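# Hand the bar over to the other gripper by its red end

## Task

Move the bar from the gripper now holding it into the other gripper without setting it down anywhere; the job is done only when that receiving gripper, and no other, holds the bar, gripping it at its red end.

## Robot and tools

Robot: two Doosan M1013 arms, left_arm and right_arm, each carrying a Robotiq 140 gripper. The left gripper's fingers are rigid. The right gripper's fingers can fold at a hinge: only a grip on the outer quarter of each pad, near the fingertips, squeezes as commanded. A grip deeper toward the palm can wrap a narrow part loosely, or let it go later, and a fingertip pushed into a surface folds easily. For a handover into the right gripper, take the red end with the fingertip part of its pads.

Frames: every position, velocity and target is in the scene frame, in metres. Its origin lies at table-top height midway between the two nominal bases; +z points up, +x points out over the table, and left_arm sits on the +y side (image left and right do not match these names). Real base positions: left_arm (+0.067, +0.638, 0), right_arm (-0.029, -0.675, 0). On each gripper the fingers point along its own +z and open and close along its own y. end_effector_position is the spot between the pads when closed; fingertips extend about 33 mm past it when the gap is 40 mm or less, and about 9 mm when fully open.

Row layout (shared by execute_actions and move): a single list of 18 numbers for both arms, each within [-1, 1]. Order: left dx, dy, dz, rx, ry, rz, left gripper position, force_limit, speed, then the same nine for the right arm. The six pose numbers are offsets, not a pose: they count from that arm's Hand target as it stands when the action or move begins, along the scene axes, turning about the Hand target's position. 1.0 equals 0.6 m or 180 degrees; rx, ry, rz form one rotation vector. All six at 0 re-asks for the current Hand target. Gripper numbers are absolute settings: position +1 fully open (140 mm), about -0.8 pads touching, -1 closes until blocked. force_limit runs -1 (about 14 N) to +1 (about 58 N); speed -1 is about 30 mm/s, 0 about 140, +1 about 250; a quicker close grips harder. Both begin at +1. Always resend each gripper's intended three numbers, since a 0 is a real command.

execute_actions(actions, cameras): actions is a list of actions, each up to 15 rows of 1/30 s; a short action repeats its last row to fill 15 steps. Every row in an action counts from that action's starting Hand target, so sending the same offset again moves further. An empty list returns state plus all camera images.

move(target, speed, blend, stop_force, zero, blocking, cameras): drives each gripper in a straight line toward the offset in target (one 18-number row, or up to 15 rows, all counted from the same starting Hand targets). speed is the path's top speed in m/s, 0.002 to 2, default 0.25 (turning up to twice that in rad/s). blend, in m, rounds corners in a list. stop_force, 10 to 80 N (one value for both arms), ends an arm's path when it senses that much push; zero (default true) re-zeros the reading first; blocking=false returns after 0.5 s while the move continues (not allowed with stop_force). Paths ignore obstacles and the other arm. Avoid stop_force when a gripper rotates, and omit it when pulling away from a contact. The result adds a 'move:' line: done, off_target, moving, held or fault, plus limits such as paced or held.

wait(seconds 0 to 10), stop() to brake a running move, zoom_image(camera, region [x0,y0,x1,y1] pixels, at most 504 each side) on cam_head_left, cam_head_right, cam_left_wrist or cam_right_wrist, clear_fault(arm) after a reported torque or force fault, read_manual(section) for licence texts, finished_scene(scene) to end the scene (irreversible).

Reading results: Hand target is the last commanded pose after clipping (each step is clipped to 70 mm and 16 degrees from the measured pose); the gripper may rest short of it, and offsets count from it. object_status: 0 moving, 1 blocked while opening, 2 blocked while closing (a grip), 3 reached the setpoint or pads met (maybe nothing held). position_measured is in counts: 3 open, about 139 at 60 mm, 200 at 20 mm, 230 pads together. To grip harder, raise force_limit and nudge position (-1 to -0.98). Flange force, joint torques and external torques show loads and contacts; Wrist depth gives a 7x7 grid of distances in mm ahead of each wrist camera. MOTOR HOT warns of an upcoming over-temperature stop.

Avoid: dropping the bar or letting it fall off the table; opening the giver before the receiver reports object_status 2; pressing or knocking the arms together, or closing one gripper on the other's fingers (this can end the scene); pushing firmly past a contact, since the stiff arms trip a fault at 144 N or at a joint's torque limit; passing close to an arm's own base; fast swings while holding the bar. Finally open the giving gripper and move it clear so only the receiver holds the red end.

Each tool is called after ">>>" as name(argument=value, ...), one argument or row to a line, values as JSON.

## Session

>>> execute_actions(
  actions=[],
)

Scene clock: 0.00 s.
left_arm: end_effector_position=(+0.6345, -0.0058, +0.2605) position_measured=194 object_status=3 end_effector_quat_wxyz=(+0.000, +0.997, +0.017, -0.077) | right_arm: end_effector_position=(+0.6205, -0.6549, +0.3220) position_measured=3 object_status=3 end_effector_quat_wxyz=(+0.000, +1.000, +0.016, +0.000)
Joint positions: left_arm=[-0.879 0.577 1.143 -0.116 1.524 0.705] | right_arm=[-0.053 0.164 1.605 0 1.373 1.518]
Joint velocities: within noise
Joint torques (N m): no reading
External joint torques (N m): no reading
Flange force (N): no reading
Wrist depth (mm): cam_left_wrist=[- 320 336 - 327 - - / 379 366 354 - 370 - 362 / - 396 396 126 135 386 404 / - - - 122 119 419 432 / - 77 87 136 130 84 75 / - - 58 163 - - - / - - - 196 - - -] | cam_right_wrist=[- - 409 - - - - / - - - 434 434 - - / - - - 461 - - - / 483 125 - - - 146 119 / - 117 - - - - 111 / - - - - - 586 - / - - - - - - -]
Hand target: left_arm +0.6345, -0.0058, +0.2605; +0.000, +0.997, +0.017, -0.077 | right_arm +0.6205, -0.6549, +0.3220; +0.000, +1.000, +0.016, +0.000
Tool commands: left_gripper/position=-0.521569 left_gripper/force_limit=+1.0 left_gripper/speed=+1.0 right_gripper/position=+1.0 right_gripper/force_limit=+1.0 right_gripper/speed=+1.0
camera_calibration:
cam_left_wrist: T_world_to_cam=[[0.0385895, -0.999208, -0.00965632, -0.0223393], [-0.873676, -0.0384284, 0.484988, 0.432323], [-0.484976, -0.010279, -0.874467, 0.673727], [0, 0, 0, 1]] pos_world=[0.705313, 0.00121708, 0.379265]

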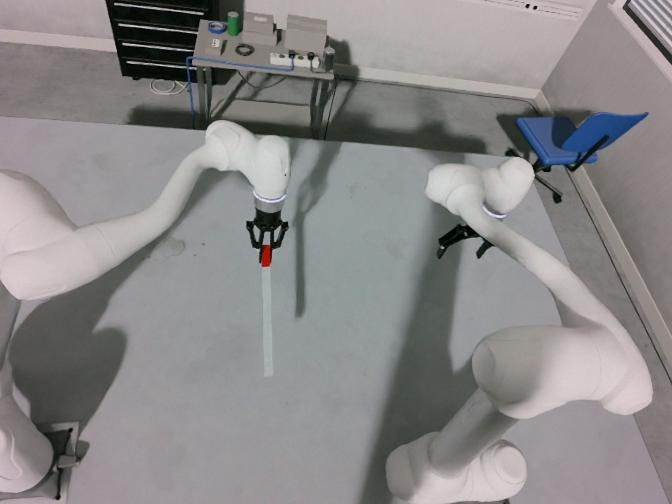

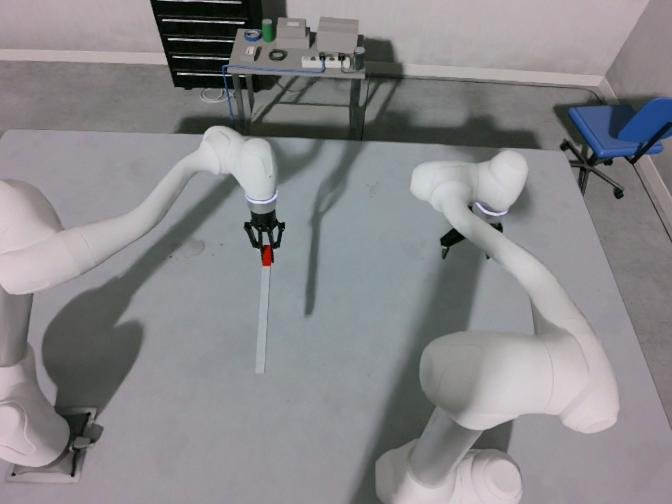

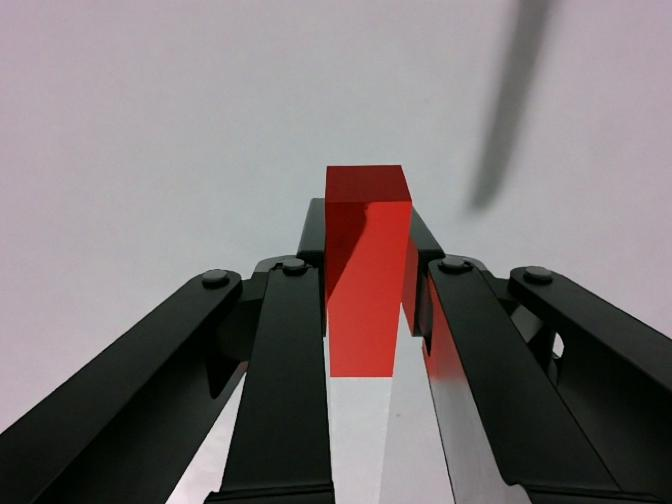

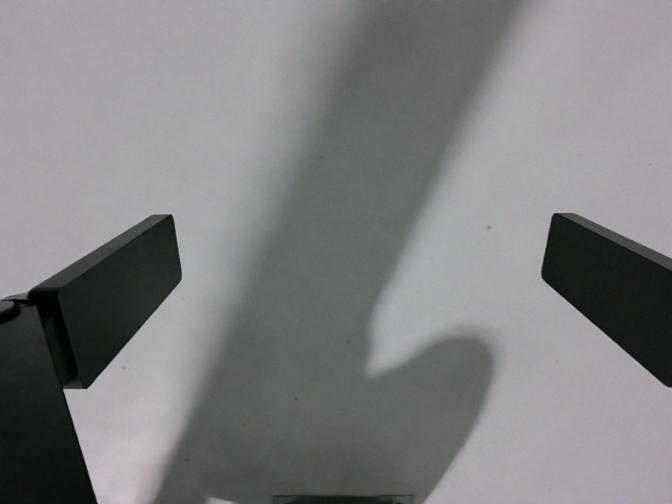

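>>> move(
  target=[
    [0,0,0,0,0,0,-1,1,-1,0,0,0,0,0,0,1,1,1],
    [-0.3575,0.01,0.733,-0.4014,-0.3477,-0.4443,-1,1,-1,-0.384,0.542,0.463,0.399,-0.4596,0.304,1,1,1],
  ],
  speed=0.3,
  cameras=["all"],
)

Scene clock: 54.13 s.
left_arm: end_effector_position=(+0.4200, +0.0002, +0.7003) position_measured=195 object_status=2 end_effector_quat_wxyz=(-0.475, -0.507, +0.598, -0.399) | right_arm: end_effector_position=(+0.3901, -0.3297, +0.5998) position_measured=3 object_status=3 end_effector_quat_wxyz=(+0.505, -0.475, -0.399, -0.600)
Joint positions: left_arm=[-0.766 -0.07 1.631 -1.293 1.029 2.982] | right_arm=[-0.052 -0.237 2.236 1.845 1.532 -0.45]
Joint torques (N m): left_arm=[-1.34 -42.78 -45.87 -1.72 -0.52 0.31] | right_arm=[1.35 -17.54 -41.7 1.16 1.19 -0.08]
External joint torques (N m): left_arm=[1.38 6.38 2.25 0.61 0.1 -0.31] | right_arm=[-1.39 1.71 1.56 0.14 -0.05 0.08]
Flange force (N): left_arm=[-2.3 -7.4 1.8] | right_arm=[-2.5 1.6 -4.0]
Wrist depth (mm): cam_left_wrist=[2093 - 2093 674 696 685 600 / 2197 - - 709 - - 623 / 2017 - - 127 125 - 681 / 1370 1509 1313 123 117 760 2465 / - 77 87 136 130 85 2113 / - - 61 163 - - - / - - - - - - -] | cam_right_wrist=[3414 - - 3311 - - - / - 1162 - 484 - - 3767 / 4552 1082 1207 786 - - 3261 / - 125 1263 3311 - 145 129 / - 125 1234 - - - 111 / - 1050 - 1162 - 1383 - / - - - - - 1071 -]
Hand target: left_arm +0.4200, +0.0002, +0.7003; -0.475, -0.507, +0.598, -0.399 | right_arm +0.3901, -0.3297, +0.5998; +0.505, -0.475, -0.399, -0.600
Off the commanded pose: left_arm 0.000 m, 0 deg | right_arm 0.000 m, 0 deg.
move: done
camera_calibration:
cam_left_wrist: T_world_to_cam=[[-0.987004, 0.16042, 0.00940789, 0.413417], [0.0807092, 0.545495, -0.834219, 0.5547], [-0.138958, -0.822618, -0.551354, 0.582824], [0, 0, 0, 1]] pos_world=[0.444263, 0.110534, 0.780194]
cam_right_wrist: T_world_to_cam=[[0.985144, -0.171718, -0.00184109, -0.430925], [-0.0246926, -0.131035, -0.99107, 0.563362], [0.169943, 0.976393, -0.133329, 0.475686], [0, 0, 0, 1]] pos_world=[0.357595, -0.464634, 0.62096]

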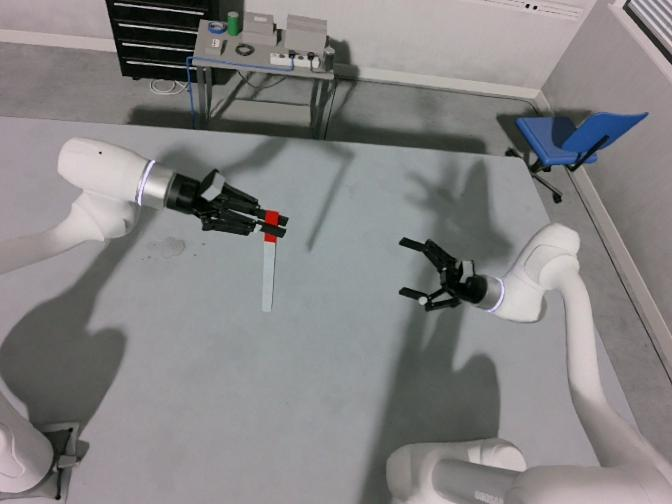

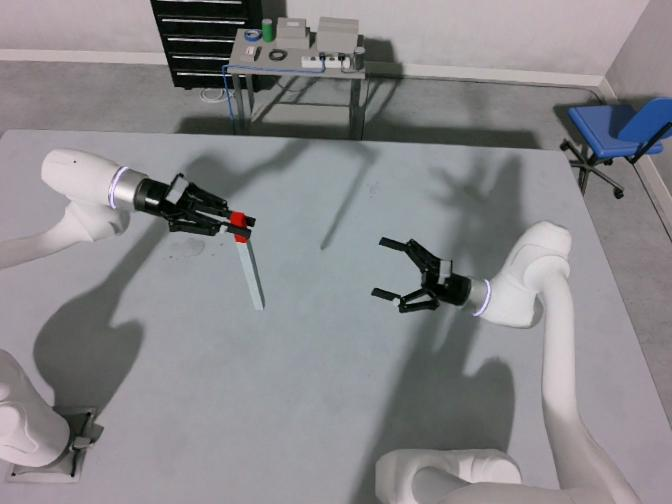

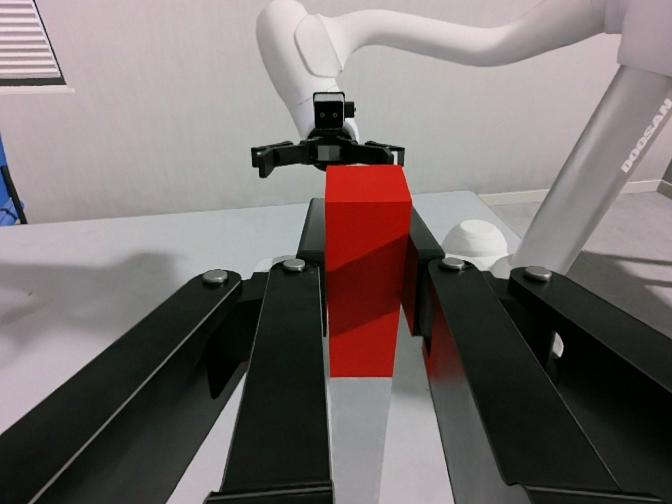

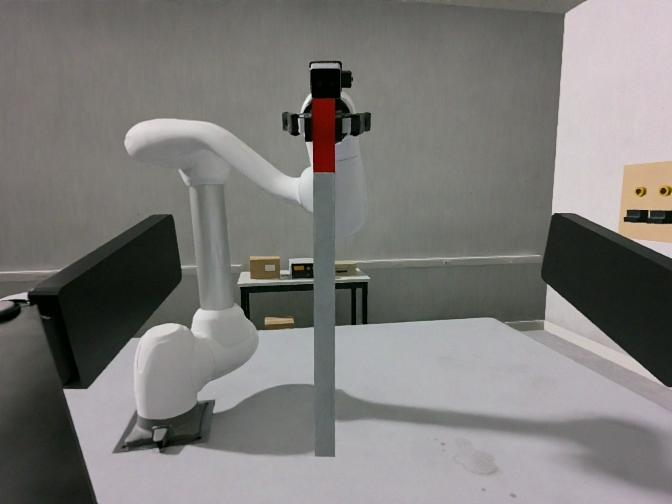

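>>> zoom_image(
  camera="cam_right_wrist",
  region=[270, 40, 390, 200],
)

Scaled by 3.150 from the camera's 672x504 image, which has a finer 960x720 frame.

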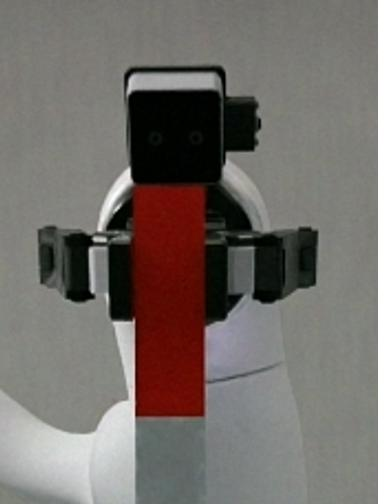

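>>> move(
  target=[0,0,0,0,0,0,-1,1,-1,0.0215,0.381,0.07,0,0,0,1,1,1],
  speed=0.3,
  cameras=["cam_head_left","cam_head_right","cam_right_wrist"],
)

>>> zoom_image(
  camera="cam_right_wrist",
  region=[236, 20, 486, 320],
)

>>> zoom_image(
  camera="cam_head_left",
  region=[220, 170, 400, 305],
)

>>> zoom_image(
  camera="cam_head_right",
  region=[190, 170, 370, 305],
)

Scene clock: 75.87 s.
left_arm: end_effector_position=(+0.4200, +0.0002, +0.7003) position_measured=195 object_status=2 end_effector_quat_wxyz=(-0.475, -0.507, +0.598, -0.399) | right_arm: end_effector_position=(+0.4030, -0.1012, +0.6418) position_measured=3 object_status=3 end_effector_quat_wxyz=(+0.505, -0.475, -0.399, -0.600)
Joint positions: left_arm=[-0.766 -0.07 1.631 -1.293 1.029 2.982] | right_arm=[0.489 -0.108 2.051 2.103 1.052 -0.601]
Joint torques (N m): left_arm=[-1.32 -42.89 -45.89 -1.7 -0.52 0.32] | right_arm=[0.61 -32.44 -43.39 -0.32 1.53 -0.12]
External joint torques (N m): left_arm=[1.44 6.43 2.29 0.59 0.1 -0.33] | right_arm=[-0.56 1.68 1.51 0.16 -0.05 0.12]
Flange force (N): left_arm=[-2.3 -7.5 1.7] | right_arm=[-2.8 1.1 -1.1]
Wrist depth (mm): cam_left_wrist=[2241 - 469 497 573 636 627 / 2311 2386 2412 499 - - 664 / 2493 2197 336 126 313 2673 723 / 1329 - 250 122 119 837 2360 / - 77 87 136 130 86 85 / - - 61 158 - - - / - - - 196 - - -] | cam_right_wrist=[- 3468 3582 - - - 3902 / 3121 719 - 224 - - - / - 934 681 229 - - 2632 / - 135 1098 234 - 146 122 / - 125 3361 237 - - 111 / - 860 942 243 - - - / - 834 - 245 - - -]
Hand target: left_arm +0.4200, +0.0002, +0.7003; -0.475, -0.507, +0.598, -0.399 | right_arm +0.4030, -0.1011, +0.6418; +0.505, -0.475, -0.399, -0.600
Off the commanded pose: left_arm 0.000 m, 0 deg | right_arm 0.000 m, 0 deg.
move: done
camera_calibration:
cam_right_wrist: T_world_to_cam=[[0.985128, -0.171814, -0.00182833, -0.404327], [-0.0246925, -0.131033, -0.991071, 0.63526], [0.170041, 0.976376, -0.133326, 0.255848], [0, 0, 0, 1]] pos_world=[0.370495, -0.236034, 0.66296]
Images, in order (width x height): cam_head_left 672x504, cam_head_right 672x504, cam_right_wrist 672x504.

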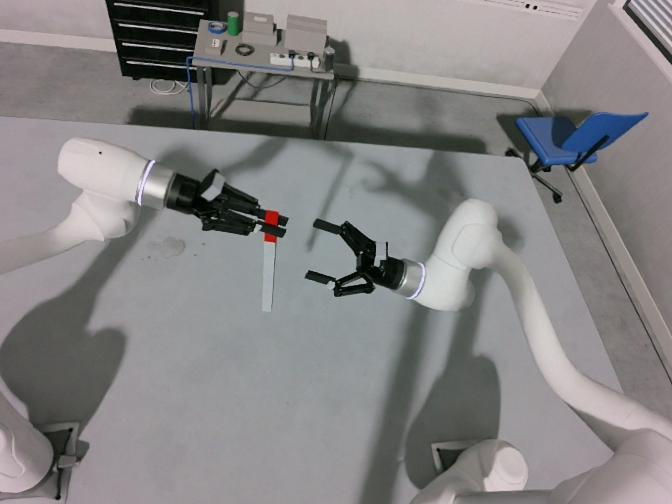

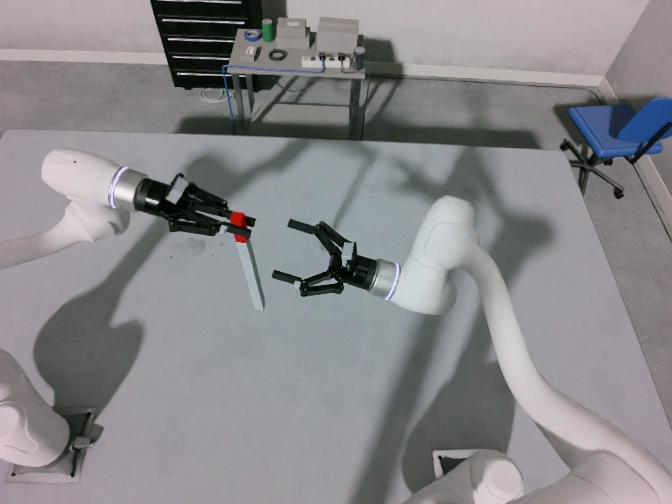

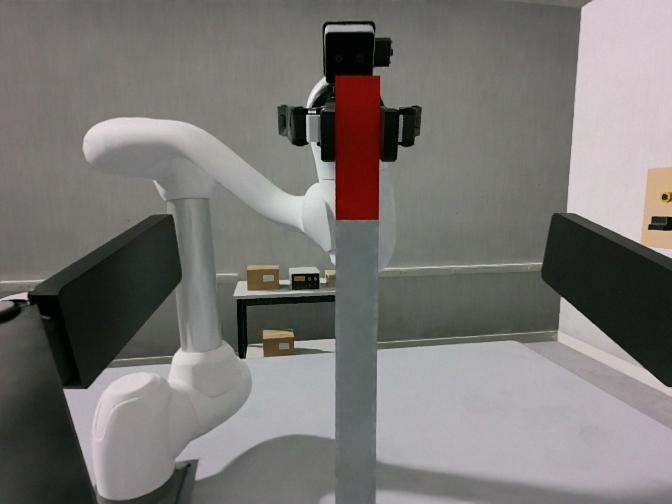

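Scaled by 1.680 from the camera's 672x504 image, which has a finer 960x720 frame.

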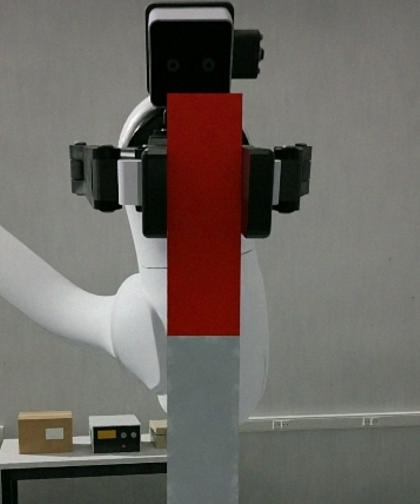

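Scaled by 2.800 from the camera's 672x504 image, which has a finer 960x720 frame.

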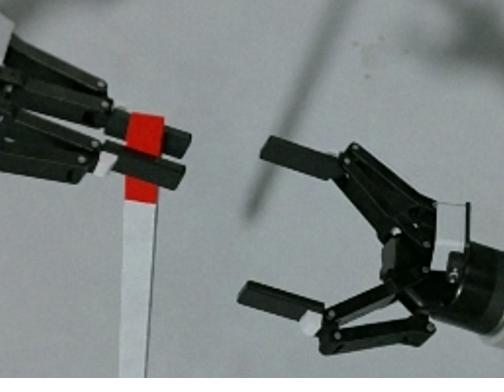

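Scaled by 2.800 from the camera's 672x504 image, which has a finer 960x720 frame.

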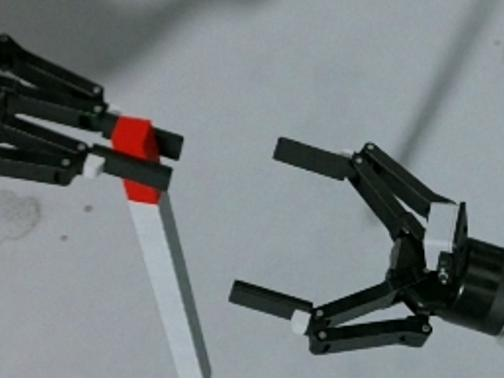

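>>> move(
  target=[0,0,0,0,0,0,-1,1,-1,0.0257,0.1303,0.0333,0,0,0,1,1,1],
  speed=0.15,
  cameras=["cam_right_wrist","cam_head_left"],
)

>>> zoom_image(
  camera="cam_head_left",
  region=[220, 170, 400, 305],
)

Scene clock: 96.73 s.
left_arm: end_effector_position=(+0.4200, +0.0002, +0.7003) position_measured=195 object_status=2 end_effector_quat_wxyz=(-0.475, -0.507, +0.598, -0.399) | right_arm: end_effector_position=(+0.4184, -0.0230, +0.6618) position_measured=3 object_status=3 end_effector_quat_wxyz=(+0.505, -0.475, -0.399, -0.600)
Joint positions: left_arm=[-0.766 -0.07 1.631 -1.293 1.029 2.982] | right_arm=[0.607 -0.021 1.933 2.165 0.942 -0.639]
Joint torques (N m): left_arm=[-1.39 -42.75 -45.8 -1.71 -0.52 0.31] | right_arm=[1.67 -41.14 -44.23 -0.77 1.59 -0.1]
External joint torques (N m): left_arm=[1.25 6.33 2.17 0.58 0.11 -0.31] | right_arm=[-1.54 0.69 1.57 0.18 -0.02 0.1]
Flange force (N): left_arm=[-2.1 -7.3 1.9] | right_arm=[-1.7 1.2 -3.5]
Wrist depth (mm): cam_left_wrist=[2133 1963 392 428 542 623 611 / 1999 2706 426 423 - 2054 668 / 1963 - - 135 135 2998 745 / - - 244 122 119 244 2438 / - 77 87 136 130 86 847 / - - 61 163 - - - / - - - 204 - - -] | cam_right_wrist=[- - 3361 - - 4202 2913 / - 664 3468 147 149 4046 3703 / 834 759 612 149 149 4202 2401 / - 135 946 152 3582 147 122 / - 125 3167 156 3261 - 111 / - 892 1002 159 - - - / - 778 993 162 938 - -]
Hand target: left_arm +0.4200, +0.0002, +0.7003; -0.475, -0.507, +0.598, -0.399 | right_arm +0.4184, -0.0229, +0.6618; +0.505, -0.475, -0.399, -0.600
Off the commanded pose: left_arm 0.000 m, 0 deg | right_arm 0.000 m, 0 deg.
move: done
camera_calibration:
cam_right_wrist: T_world_to_cam=[[0.985144, -0.171718, -0.00184109, -0.406008], [-0.0246926, -0.131035, -0.99107, 0.665708], [0.169943, 0.976393, -0.133329, 0.179585], [0, 0, 0, 1]] pos_world=[0.385895, -0.157834, 0.68296]
Images, in order (width x height): cam_head_left 672x504, cam_right_wrist 672x504.

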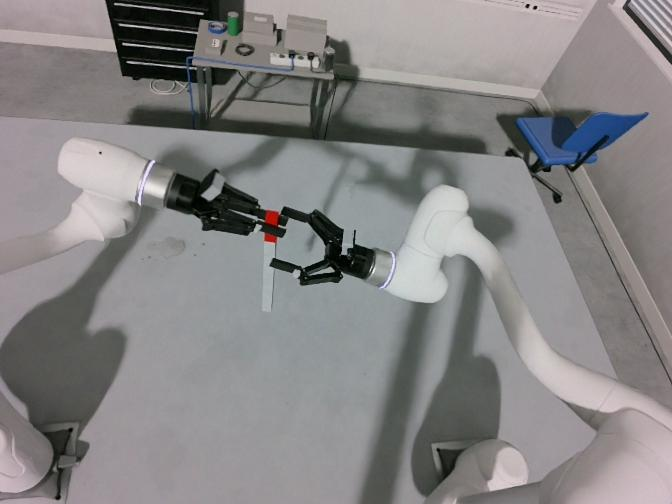

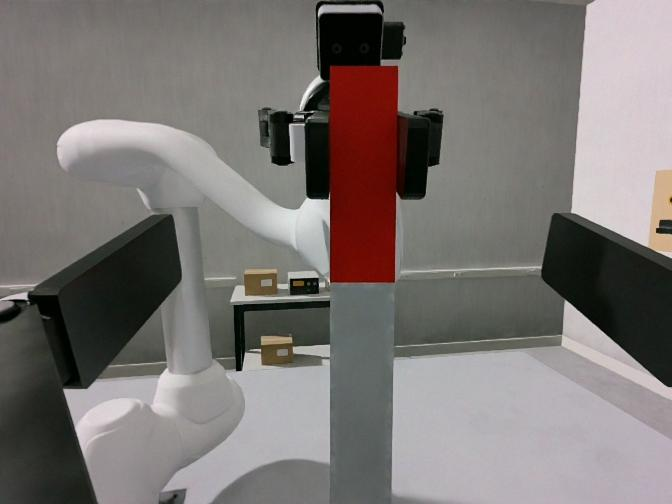

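Scaled by 2.800 from the camera's 672x504 image, which has a finer 960x720 frame.

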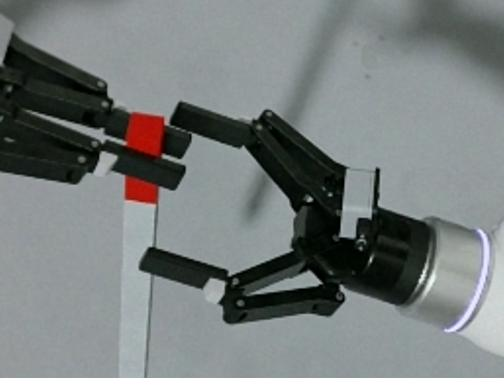

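>>> execute_actions(
  actions=[
    [[0,0,0,0,0,0,-1,1,-1,0,0,0,0,0,0,-1,1,-0.6]],
  ],
)

>>> wait(
  seconds=0.6,
  cameras=["cam_right_wrist","cam_head_left"],
)

Scene clock: 106.97 s.
left_arm: end_effector_position=(+0.4199, +0.0002, +0.7003) position_measured=195 object_status=2 end_effector_quat_wxyz=(-0.475, -0.507, +0.598, -0.399) | right_arm: end_effector_position=(+0.4184, -0.0229, +0.6618) position_measured=196 object_status=0 end_effector_quat_wxyz=(+0.505, -0.475, -0.399, -0.600)
Joint positions: left_arm=[-0.766 -0.07 1.631 -1.293 1.029 2.982] | right_arm=[0.607 -0.021 1.933 2.165 0.942 -0.639]
Joint torques (N m): left_arm=[-3.07 -36 -44.86 -2.13 -2.15 -0.23] | right_arm=[8.05 -40.69 -46.4 -2.08 2.71 -0.72]
External joint torques (N m): left_arm=[2.96 0 1.43 1.01 1.74 0.23] | right_arm=[-8.01 0.38 4.04 1.55 -1.12 0.72]
Flange force (N): left_arm=[-3.1 -2.7 -8.0] | right_arm=[-1.6 5.4 -13.9]
Wrist depth (mm): cam_left_wrist=[2197 - 395 434 528 595 613 / 2287 - 423 425 2673 - - / 2335 2641 2335 135 126 3467 2808 / - - - 123 119 834 2706 / - 77 87 136 130 85 2054 / - - 61 163 - - - / - - - 195 - - -] | cam_right_wrist=[3468 - - - - 5750 3703 / - 672 - 147 195 3767 3468 / - 778 610 149 151 - 3468 / 3582 860 104 152 110 - 3582 / - 77 80 155 113 86 70 / - 67 - 159 - 63 - / - - - 162 - - -]
Hand target: left_arm +0.4200, +0.0002, +0.7003; -0.475, -0.507, +0.598, -0.399 | right_arm +0.4184, -0.0229, +0.6618; +0.505, -0.475, -0.399, -0.600
Off the commanded pose: left_arm 0.000 m, 0 deg | right_arm 0.000 m, 0 deg.
Step readings (end_effector_position of left_arm | right_arm):
0: (+0.4200, +0.0002, +0.7003) | (+0.4184, -0.0229, +0.6618)
1: (+0.4200, +0.0002, +0.7003) | (+0.4184, -0.0229, +0.6618)
2: (+0.4200, +0.0002, +0.7003) | (+0.4184, -0.0229, +0.6618)
4: (+0.4200, +0.0002, +0.7003) | (+0.4184, -0.0229, +0.6618)
8: (+0.4200, +0.0002, +0.7003) | (+0.4184, -0.0229, +0.6618)
15: (+0.4200, +0.0002, +0.7003) | (+0.4184, -0.0229, +0.6618)

Scene clock: 107.57 s.
left_arm: end_effector_position=(+0.4200, +0.0002, +0.7003) position_measured=195 object_status=2 end_effector_quat_wxyz=(-0.475, -0.507, +0.598, -0.399) | right_arm: end_effector_position=(+0.4184, -0.0229, +0.6618) position_measured=196 object_status=2 end_effector_quat_wxyz=(+0.505, -0.475, -0.399, -0.600)
Joint positions: left_arm=[-0.766 -0.07 1.631 -1.293 1.029 2.982] | right_arm=[0.607 -0.021 1.933 2.165 0.942 -0.639]
Joint torques (N m): left_arm=[-2.03 -35.28 -45.28 -2.07 -2.83 -0.16] | right_arm=[9.62 -41.4 -46.04 -2.45 3.18 -0.73]
External joint torques (N m): left_arm=[2 -1.14 1.7 0.95 2.41 0.16] | right_arm=[-9.65 1.22 3.51 1.93 -1.58 0.73]
Flange force (N): left_arm=[-3.3 -0.4 -8.5] | right_arm=[-1.4 8.3 -13.5]
Wrist depth (mm): cam_left_wrist=[2017 - 395 428 541 608 608 / 3467 - 450 423 2881 3892 664 / 2113 2673 2881 135 1608 3125 737 / - - 1404 122 120 844 2521 / 1132 77 87 136 130 86 847 / - - 61 163 - - - / - - - 202 - - -] | cam_right_wrist=[- - - - - - - / - 3311 3121 147 149 - - / - 803 612 149 151 - 3902 / - 3468 589 151 109 104 - / - 77 81 155 113 86 70 / - 67 - 159 - 63 - / - - - 162 - - -]
Hand target: left_arm +0.4200, +0.0002, +0.7003; -0.475, -0.507, +0.598, -0.399 | right_arm +0.4184, -0.0229, +0.6618; +0.505, -0.475, -0.399, -0.600
Tool commands: left_gripper/position=-1.0 left_gripper/force_limit=+1.0 left_gripper/speed=-1.0 right_gripper/position=-1.0 right_gripper/force_limit=+1.0 right_gripper/speed=-0.6
Off the commanded pose: left_arm 0.000 m, 0 deg | right_arm 0.000 m, 0 deg.
wait: 0.60 s; at rest by 0.17 s
camera_calibration:
cam_right_wrist: T_world_to_cam=[[0.985144, -0.17172, -0.00185794, -0.405996], [-0.0247093, -0.131032, -0.99107, 0.665715], [0.169943, 0.976393, -0.133329, 0.179585], [0, 0, 0, 1]] pos_world=[0.385895, -0.157834, 0.68296]
Images, in order (width x height): cam_head_left 672x504, cam_right_wrist 672x504.

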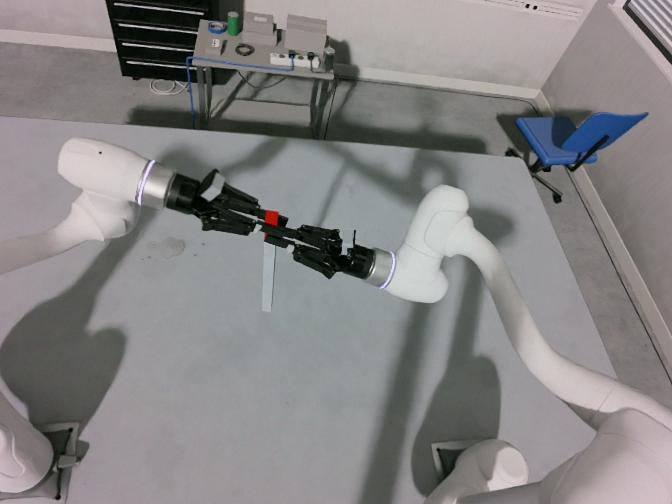

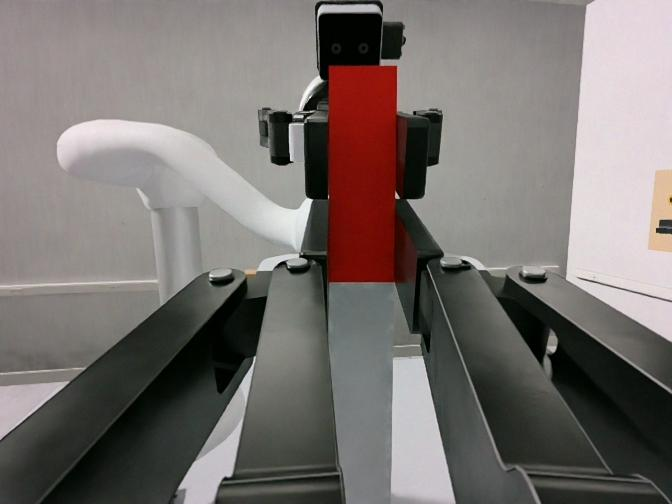

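>>> execute_actions(
  actions=[
    [[0,0,0,0,0,0,-0.2,1,-0.8,0,0,0,0,0,0,-1,1,-0.6]],
  ],
)

>>> execute_actions(
  actions=[
    [[0,0,0,0,0,0,1,1,0,0,0,0,0,0,0,-1,1,-0.6]],
  ],
  cameras=["cam_right_wrist"],
)

Scene clock: 112.93 s.
left_arm: end_effector_position=(+0.4200, +0.0002, +0.7003) position_measured=154 object_status=0 end_effector_quat_wxyz=(-0.475, -0.507, +0.598, -0.399) | right_arm: end_effector_position=(+0.4184, -0.0229, +0.6618) position_measured=196 object_status=2 end_effector_quat_wxyz=(+0.505, -0.475, -0.399, -0.600)
Joint positions: left_arm=[-0.766 -0.07 1.631 -1.293 1.029 2.982] | right_arm=[0.607 -0.021 1.933 2.165 0.942 -0.639]
Joint torques (N m): left_arm=[-1.33 -41.35 -44.35 -1.12 -0.42 0.31] | right_arm=[1.69 -42.87 -45.84 -0.24 2.06 -0.05]
External joint torques (N m): left_arm=[1.31 5.42 1.03 0.02 0 -0.31] | right_arm=[-1.66 2.46 3.27 -0.29 -0.46 0.05]
Flange force (N): left_arm=[-0.7 -7.6 1.6] | right_arm=[-4.1 1.4 -4.0]
Wrist depth (mm): cam_left_wrist=[2093 2175 393 432 528 623 616 / 2311 2673 414 425 - 2335 653 / 2386 2175 2610 135 125 3413 725 / - 1450 115 126 127 110 810 / - 88 81 149 140 75 80 / - - 61 168 - - 74 / - - - 204 - - -] | cam_right_wrist=[- 3213 3703 - 3361 - - / - 662 - 147 149 4123 3582 / - 756 600 150 150 3833 3468 / 6426 864 104 152 130 104 - / - 77 81 155 113 86 71 / - 67 - 159 - 63 - / - - - 162 - - -]
Hand target: left_arm +0.4200, +0.0002, +0.7003; -0.475, -0.507, +0.598, -0.399 | right_arm +0.4184, -0.0229, +0.6618; +0.505, -0.475, -0.399, -0.600
Off the commanded pose: left_arm 0.000 m, 0 deg | right_arm 0.000 m, 0 deg.
Step readings (end_effector_position of left_arm | right_arm):
0: (+0.4200, +0.0002, +0.7003) | (+0.4184, -0.0229, +0.6618)
1: (+0.4200, +0.0002, +0.7003) | (+0.4184, -0.0229, +0.6618)
2: (+0.4200, +0.0002, +0.7003) | (+0.4184, -0.0229, +0.6618)
4: (+0.4200, +0.0001, +0.7003) | (+0.4184, -0.0229, +0.6618)
8: (+0.4201, +0.0001, +0.7003) | (+0.4183, -0.0229, +0.6618)
15: (+0.4201, +0.0001, +0.7003) | (+0.4183, -0.0229, +0.6618)

Scene clock: 113.90 s.
left_arm: end_effector_position=(+0.4200, +0.0002, +0.7003) position_measured=3 object_status=0 end_effector_quat_wxyz=(-0.475, -0.507, +0.598, -0.399) | right_arm: end_effector_position=(+0.4184, -0.0229, +0.6618) position_measured=196 object_status=2 end_effector_quat_wxyz=(+0.505, -0.475, -0.399, -0.600)
Joint positions: left_arm=[-0.766 -0.07 1.631 -1.293 1.029 2.982] | right_arm=[0.607 -0.021 1.933 2.165 0.942 -0.639]
Joint torques (N m): left_arm=[-1.2 -41.41 -44.2 -1.11 -0.42 0.29] | right_arm=[1.56 -42.62 -45.94 -0.22 2.06 -0.1]
External joint torques (N m): left_arm=[1.29 4.98 0.6 0.05 0.01 -0.29] | right_arm=[-1.62 2.64 3.54 -0.3 -0.47 0.1]
Flange force (N): left_arm=[0.0 -7.5 1.5] | right_arm=[-4.4 1.3 -4.2]
Wrist depth (mm): cam_left_wrist=[1913 2219 395 431 531 608 606 / 2335 - 415 427 - 2958 674 / 2773 - 2093 127 281 3125 730 / 1387 128 - 126 250 906 118 / 100 119 1013 148 1008 977 108 / - - - 169 - 917 - / - - - 212 - - -] | cam_right_wrist=[- 4370 - - - - 4046 / 3035 158 229 148 237 164 3582 / 3213 764 586 150 227 194 - / 2665 870 103 152 109 4370 4202 / - 76 80 155 113 86 71 / - 67 - 159 - 63 - / - - - 162 - - -]
Hand target: left_arm +0.4200, +0.0002, +0.7003; -0.475, -0.507, +0.598, -0.399 | right_arm +0.4184, -0.0229, +0.6618; +0.505, -0.475, -0.399, -0.600
Off the commanded pose: left_arm 0.000 m, 0 deg | right_arm 0.000 m, 0 deg.
Step readings (end_effector_position of left_arm | right_arm):
0: (+0.4200, +0.0002, +0.7003) | (+0.4184, -0.0229, +0.6618)
1: (+0.4200, +0.0002, +0.7003) | (+0.4184, -0.0229, +0.6618)
2: (+0.4200, +0.0002, +0.7003) | (+0.4184, -0.0229, +0.6618)
4: (+0.4200, +0.0002, +0.7003) | (+0.4184, -0.0229, +0.6618)
8: (+0.4200, +0.0002, +0.7003) | (+0.4184, -0.0229, +0.6618)
15: (+0.4200, +0.0002, +0.7003) | (+0.4184, -0.0229, +0.6618)
camera_calibration:
cam_right_wrist: T_world_to_cam=[[0.985144, -0.171718, -0.00184109, -0.406008], [-0.0246926, -0.131035, -0.99107, 0.665708], [0.169943, 0.976393, -0.133329, 0.179585], [0, 0, 0, 1]] pos_world=[0.385895, -0.157834, 0.68296]
Images, in order (width x height): cam_right_wrist 672x504.

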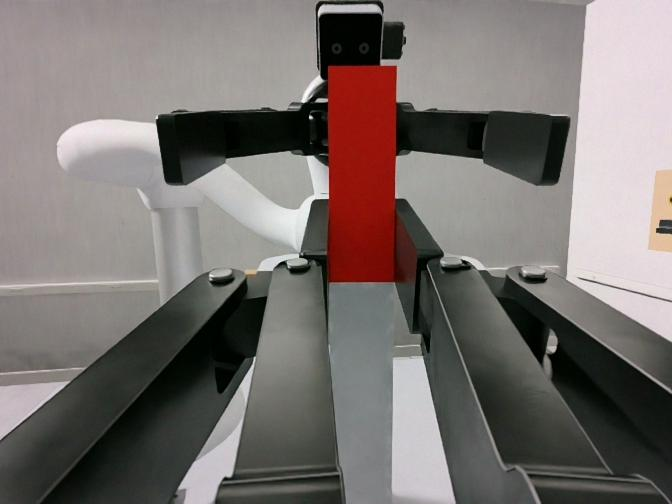

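Retract left along −z (up and back).

>>> move(
  target=[0.033,0.192,0.046,0,0,0,1,1,0,0,0,0,0,0,0,-1,1,-0.6],
  speed=0.2,
  cameras=["cam_head_left"],
)

Scene clock: 125.10 s.
left_arm: end_effector_position=(+0.4397, +0.1153, +0.7279) position_measured=3 object_status=3 end_effector_quat_wxyz=(-0.475, -0.507, +0.598, -0.399) | right_arm: end_effector_position=(+0.4184, -0.0229, +0.6618) position_measured=196 object_status=2 end_effector_quat_wxyz=(+0.505, -0.475, -0.399, -0.600)
Joint positions: left_arm=[-0.552 -0.14 1.643 -1.302 1.249 2.984] | right_arm=[0.607 -0.021 1.933 2.165 0.942 -0.639]
Joint torques (N m): left_arm=[-1.34 -33.48 -44.26 -1.37 -0.42 0.28] | right_arm=[1.47 -42.71 -45.72 -0.24 2.06 -0.07]
External joint torques (N m): left_arm=[1.19 5.01 1.3 0.01 0.02 -0.28] | right_arm=[-1.51 2.76 3.45 -0.28 -0.47 0.07]
Flange force (N): left_arm=[-1.4 -6.8 -0.2] | right_arm=[-4.5 1.3 -3.8]
Wrist depth (mm): cam_left_wrist=[2175 - 503 548 687 666 636 / 2264 - 559 532 2335 2175 2550 / 2335 2264 4622 276 1747 895 3170 / - 128 - 272 1052 - 118 / 100 137 - 317 1206 1027 107 / - - 928 913 924 - - / - - 781 - 807 - -] | cam_right_wrist=[2913 2801 - 3121 3213 2913 3414 / 3311 712 342 148 292 3524 3582 / 764 831 666 150 - - 3703 / 4459 910 - 151 110 103 3642 / - 77 80 155 113 86 70 / - 67 - 159 - 63 - / - - - 161 - - -]
Hand target: left_arm +0.4398, +0.1154, +0.7279; -0.475, -0.507, +0.598, -0.399 | right_arm +0.4184, -0.0229, +0.6618; +0.505, -0.475, -0.399, -0.600
Off the commanded pose: left_arm 0.000 m, 0 deg | right_arm 0.000 m, 0 deg.
move: done
Images, in order (width x height): cam_head_left 672x504.

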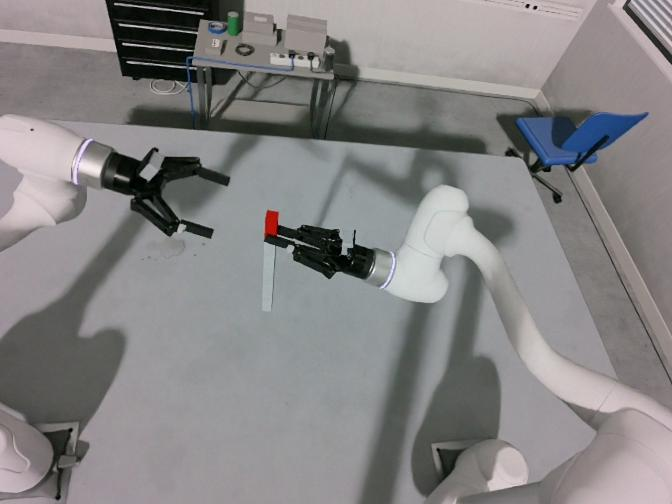

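>>> finished_scene(
  scene=2,
)

The scene is finished: the task was done.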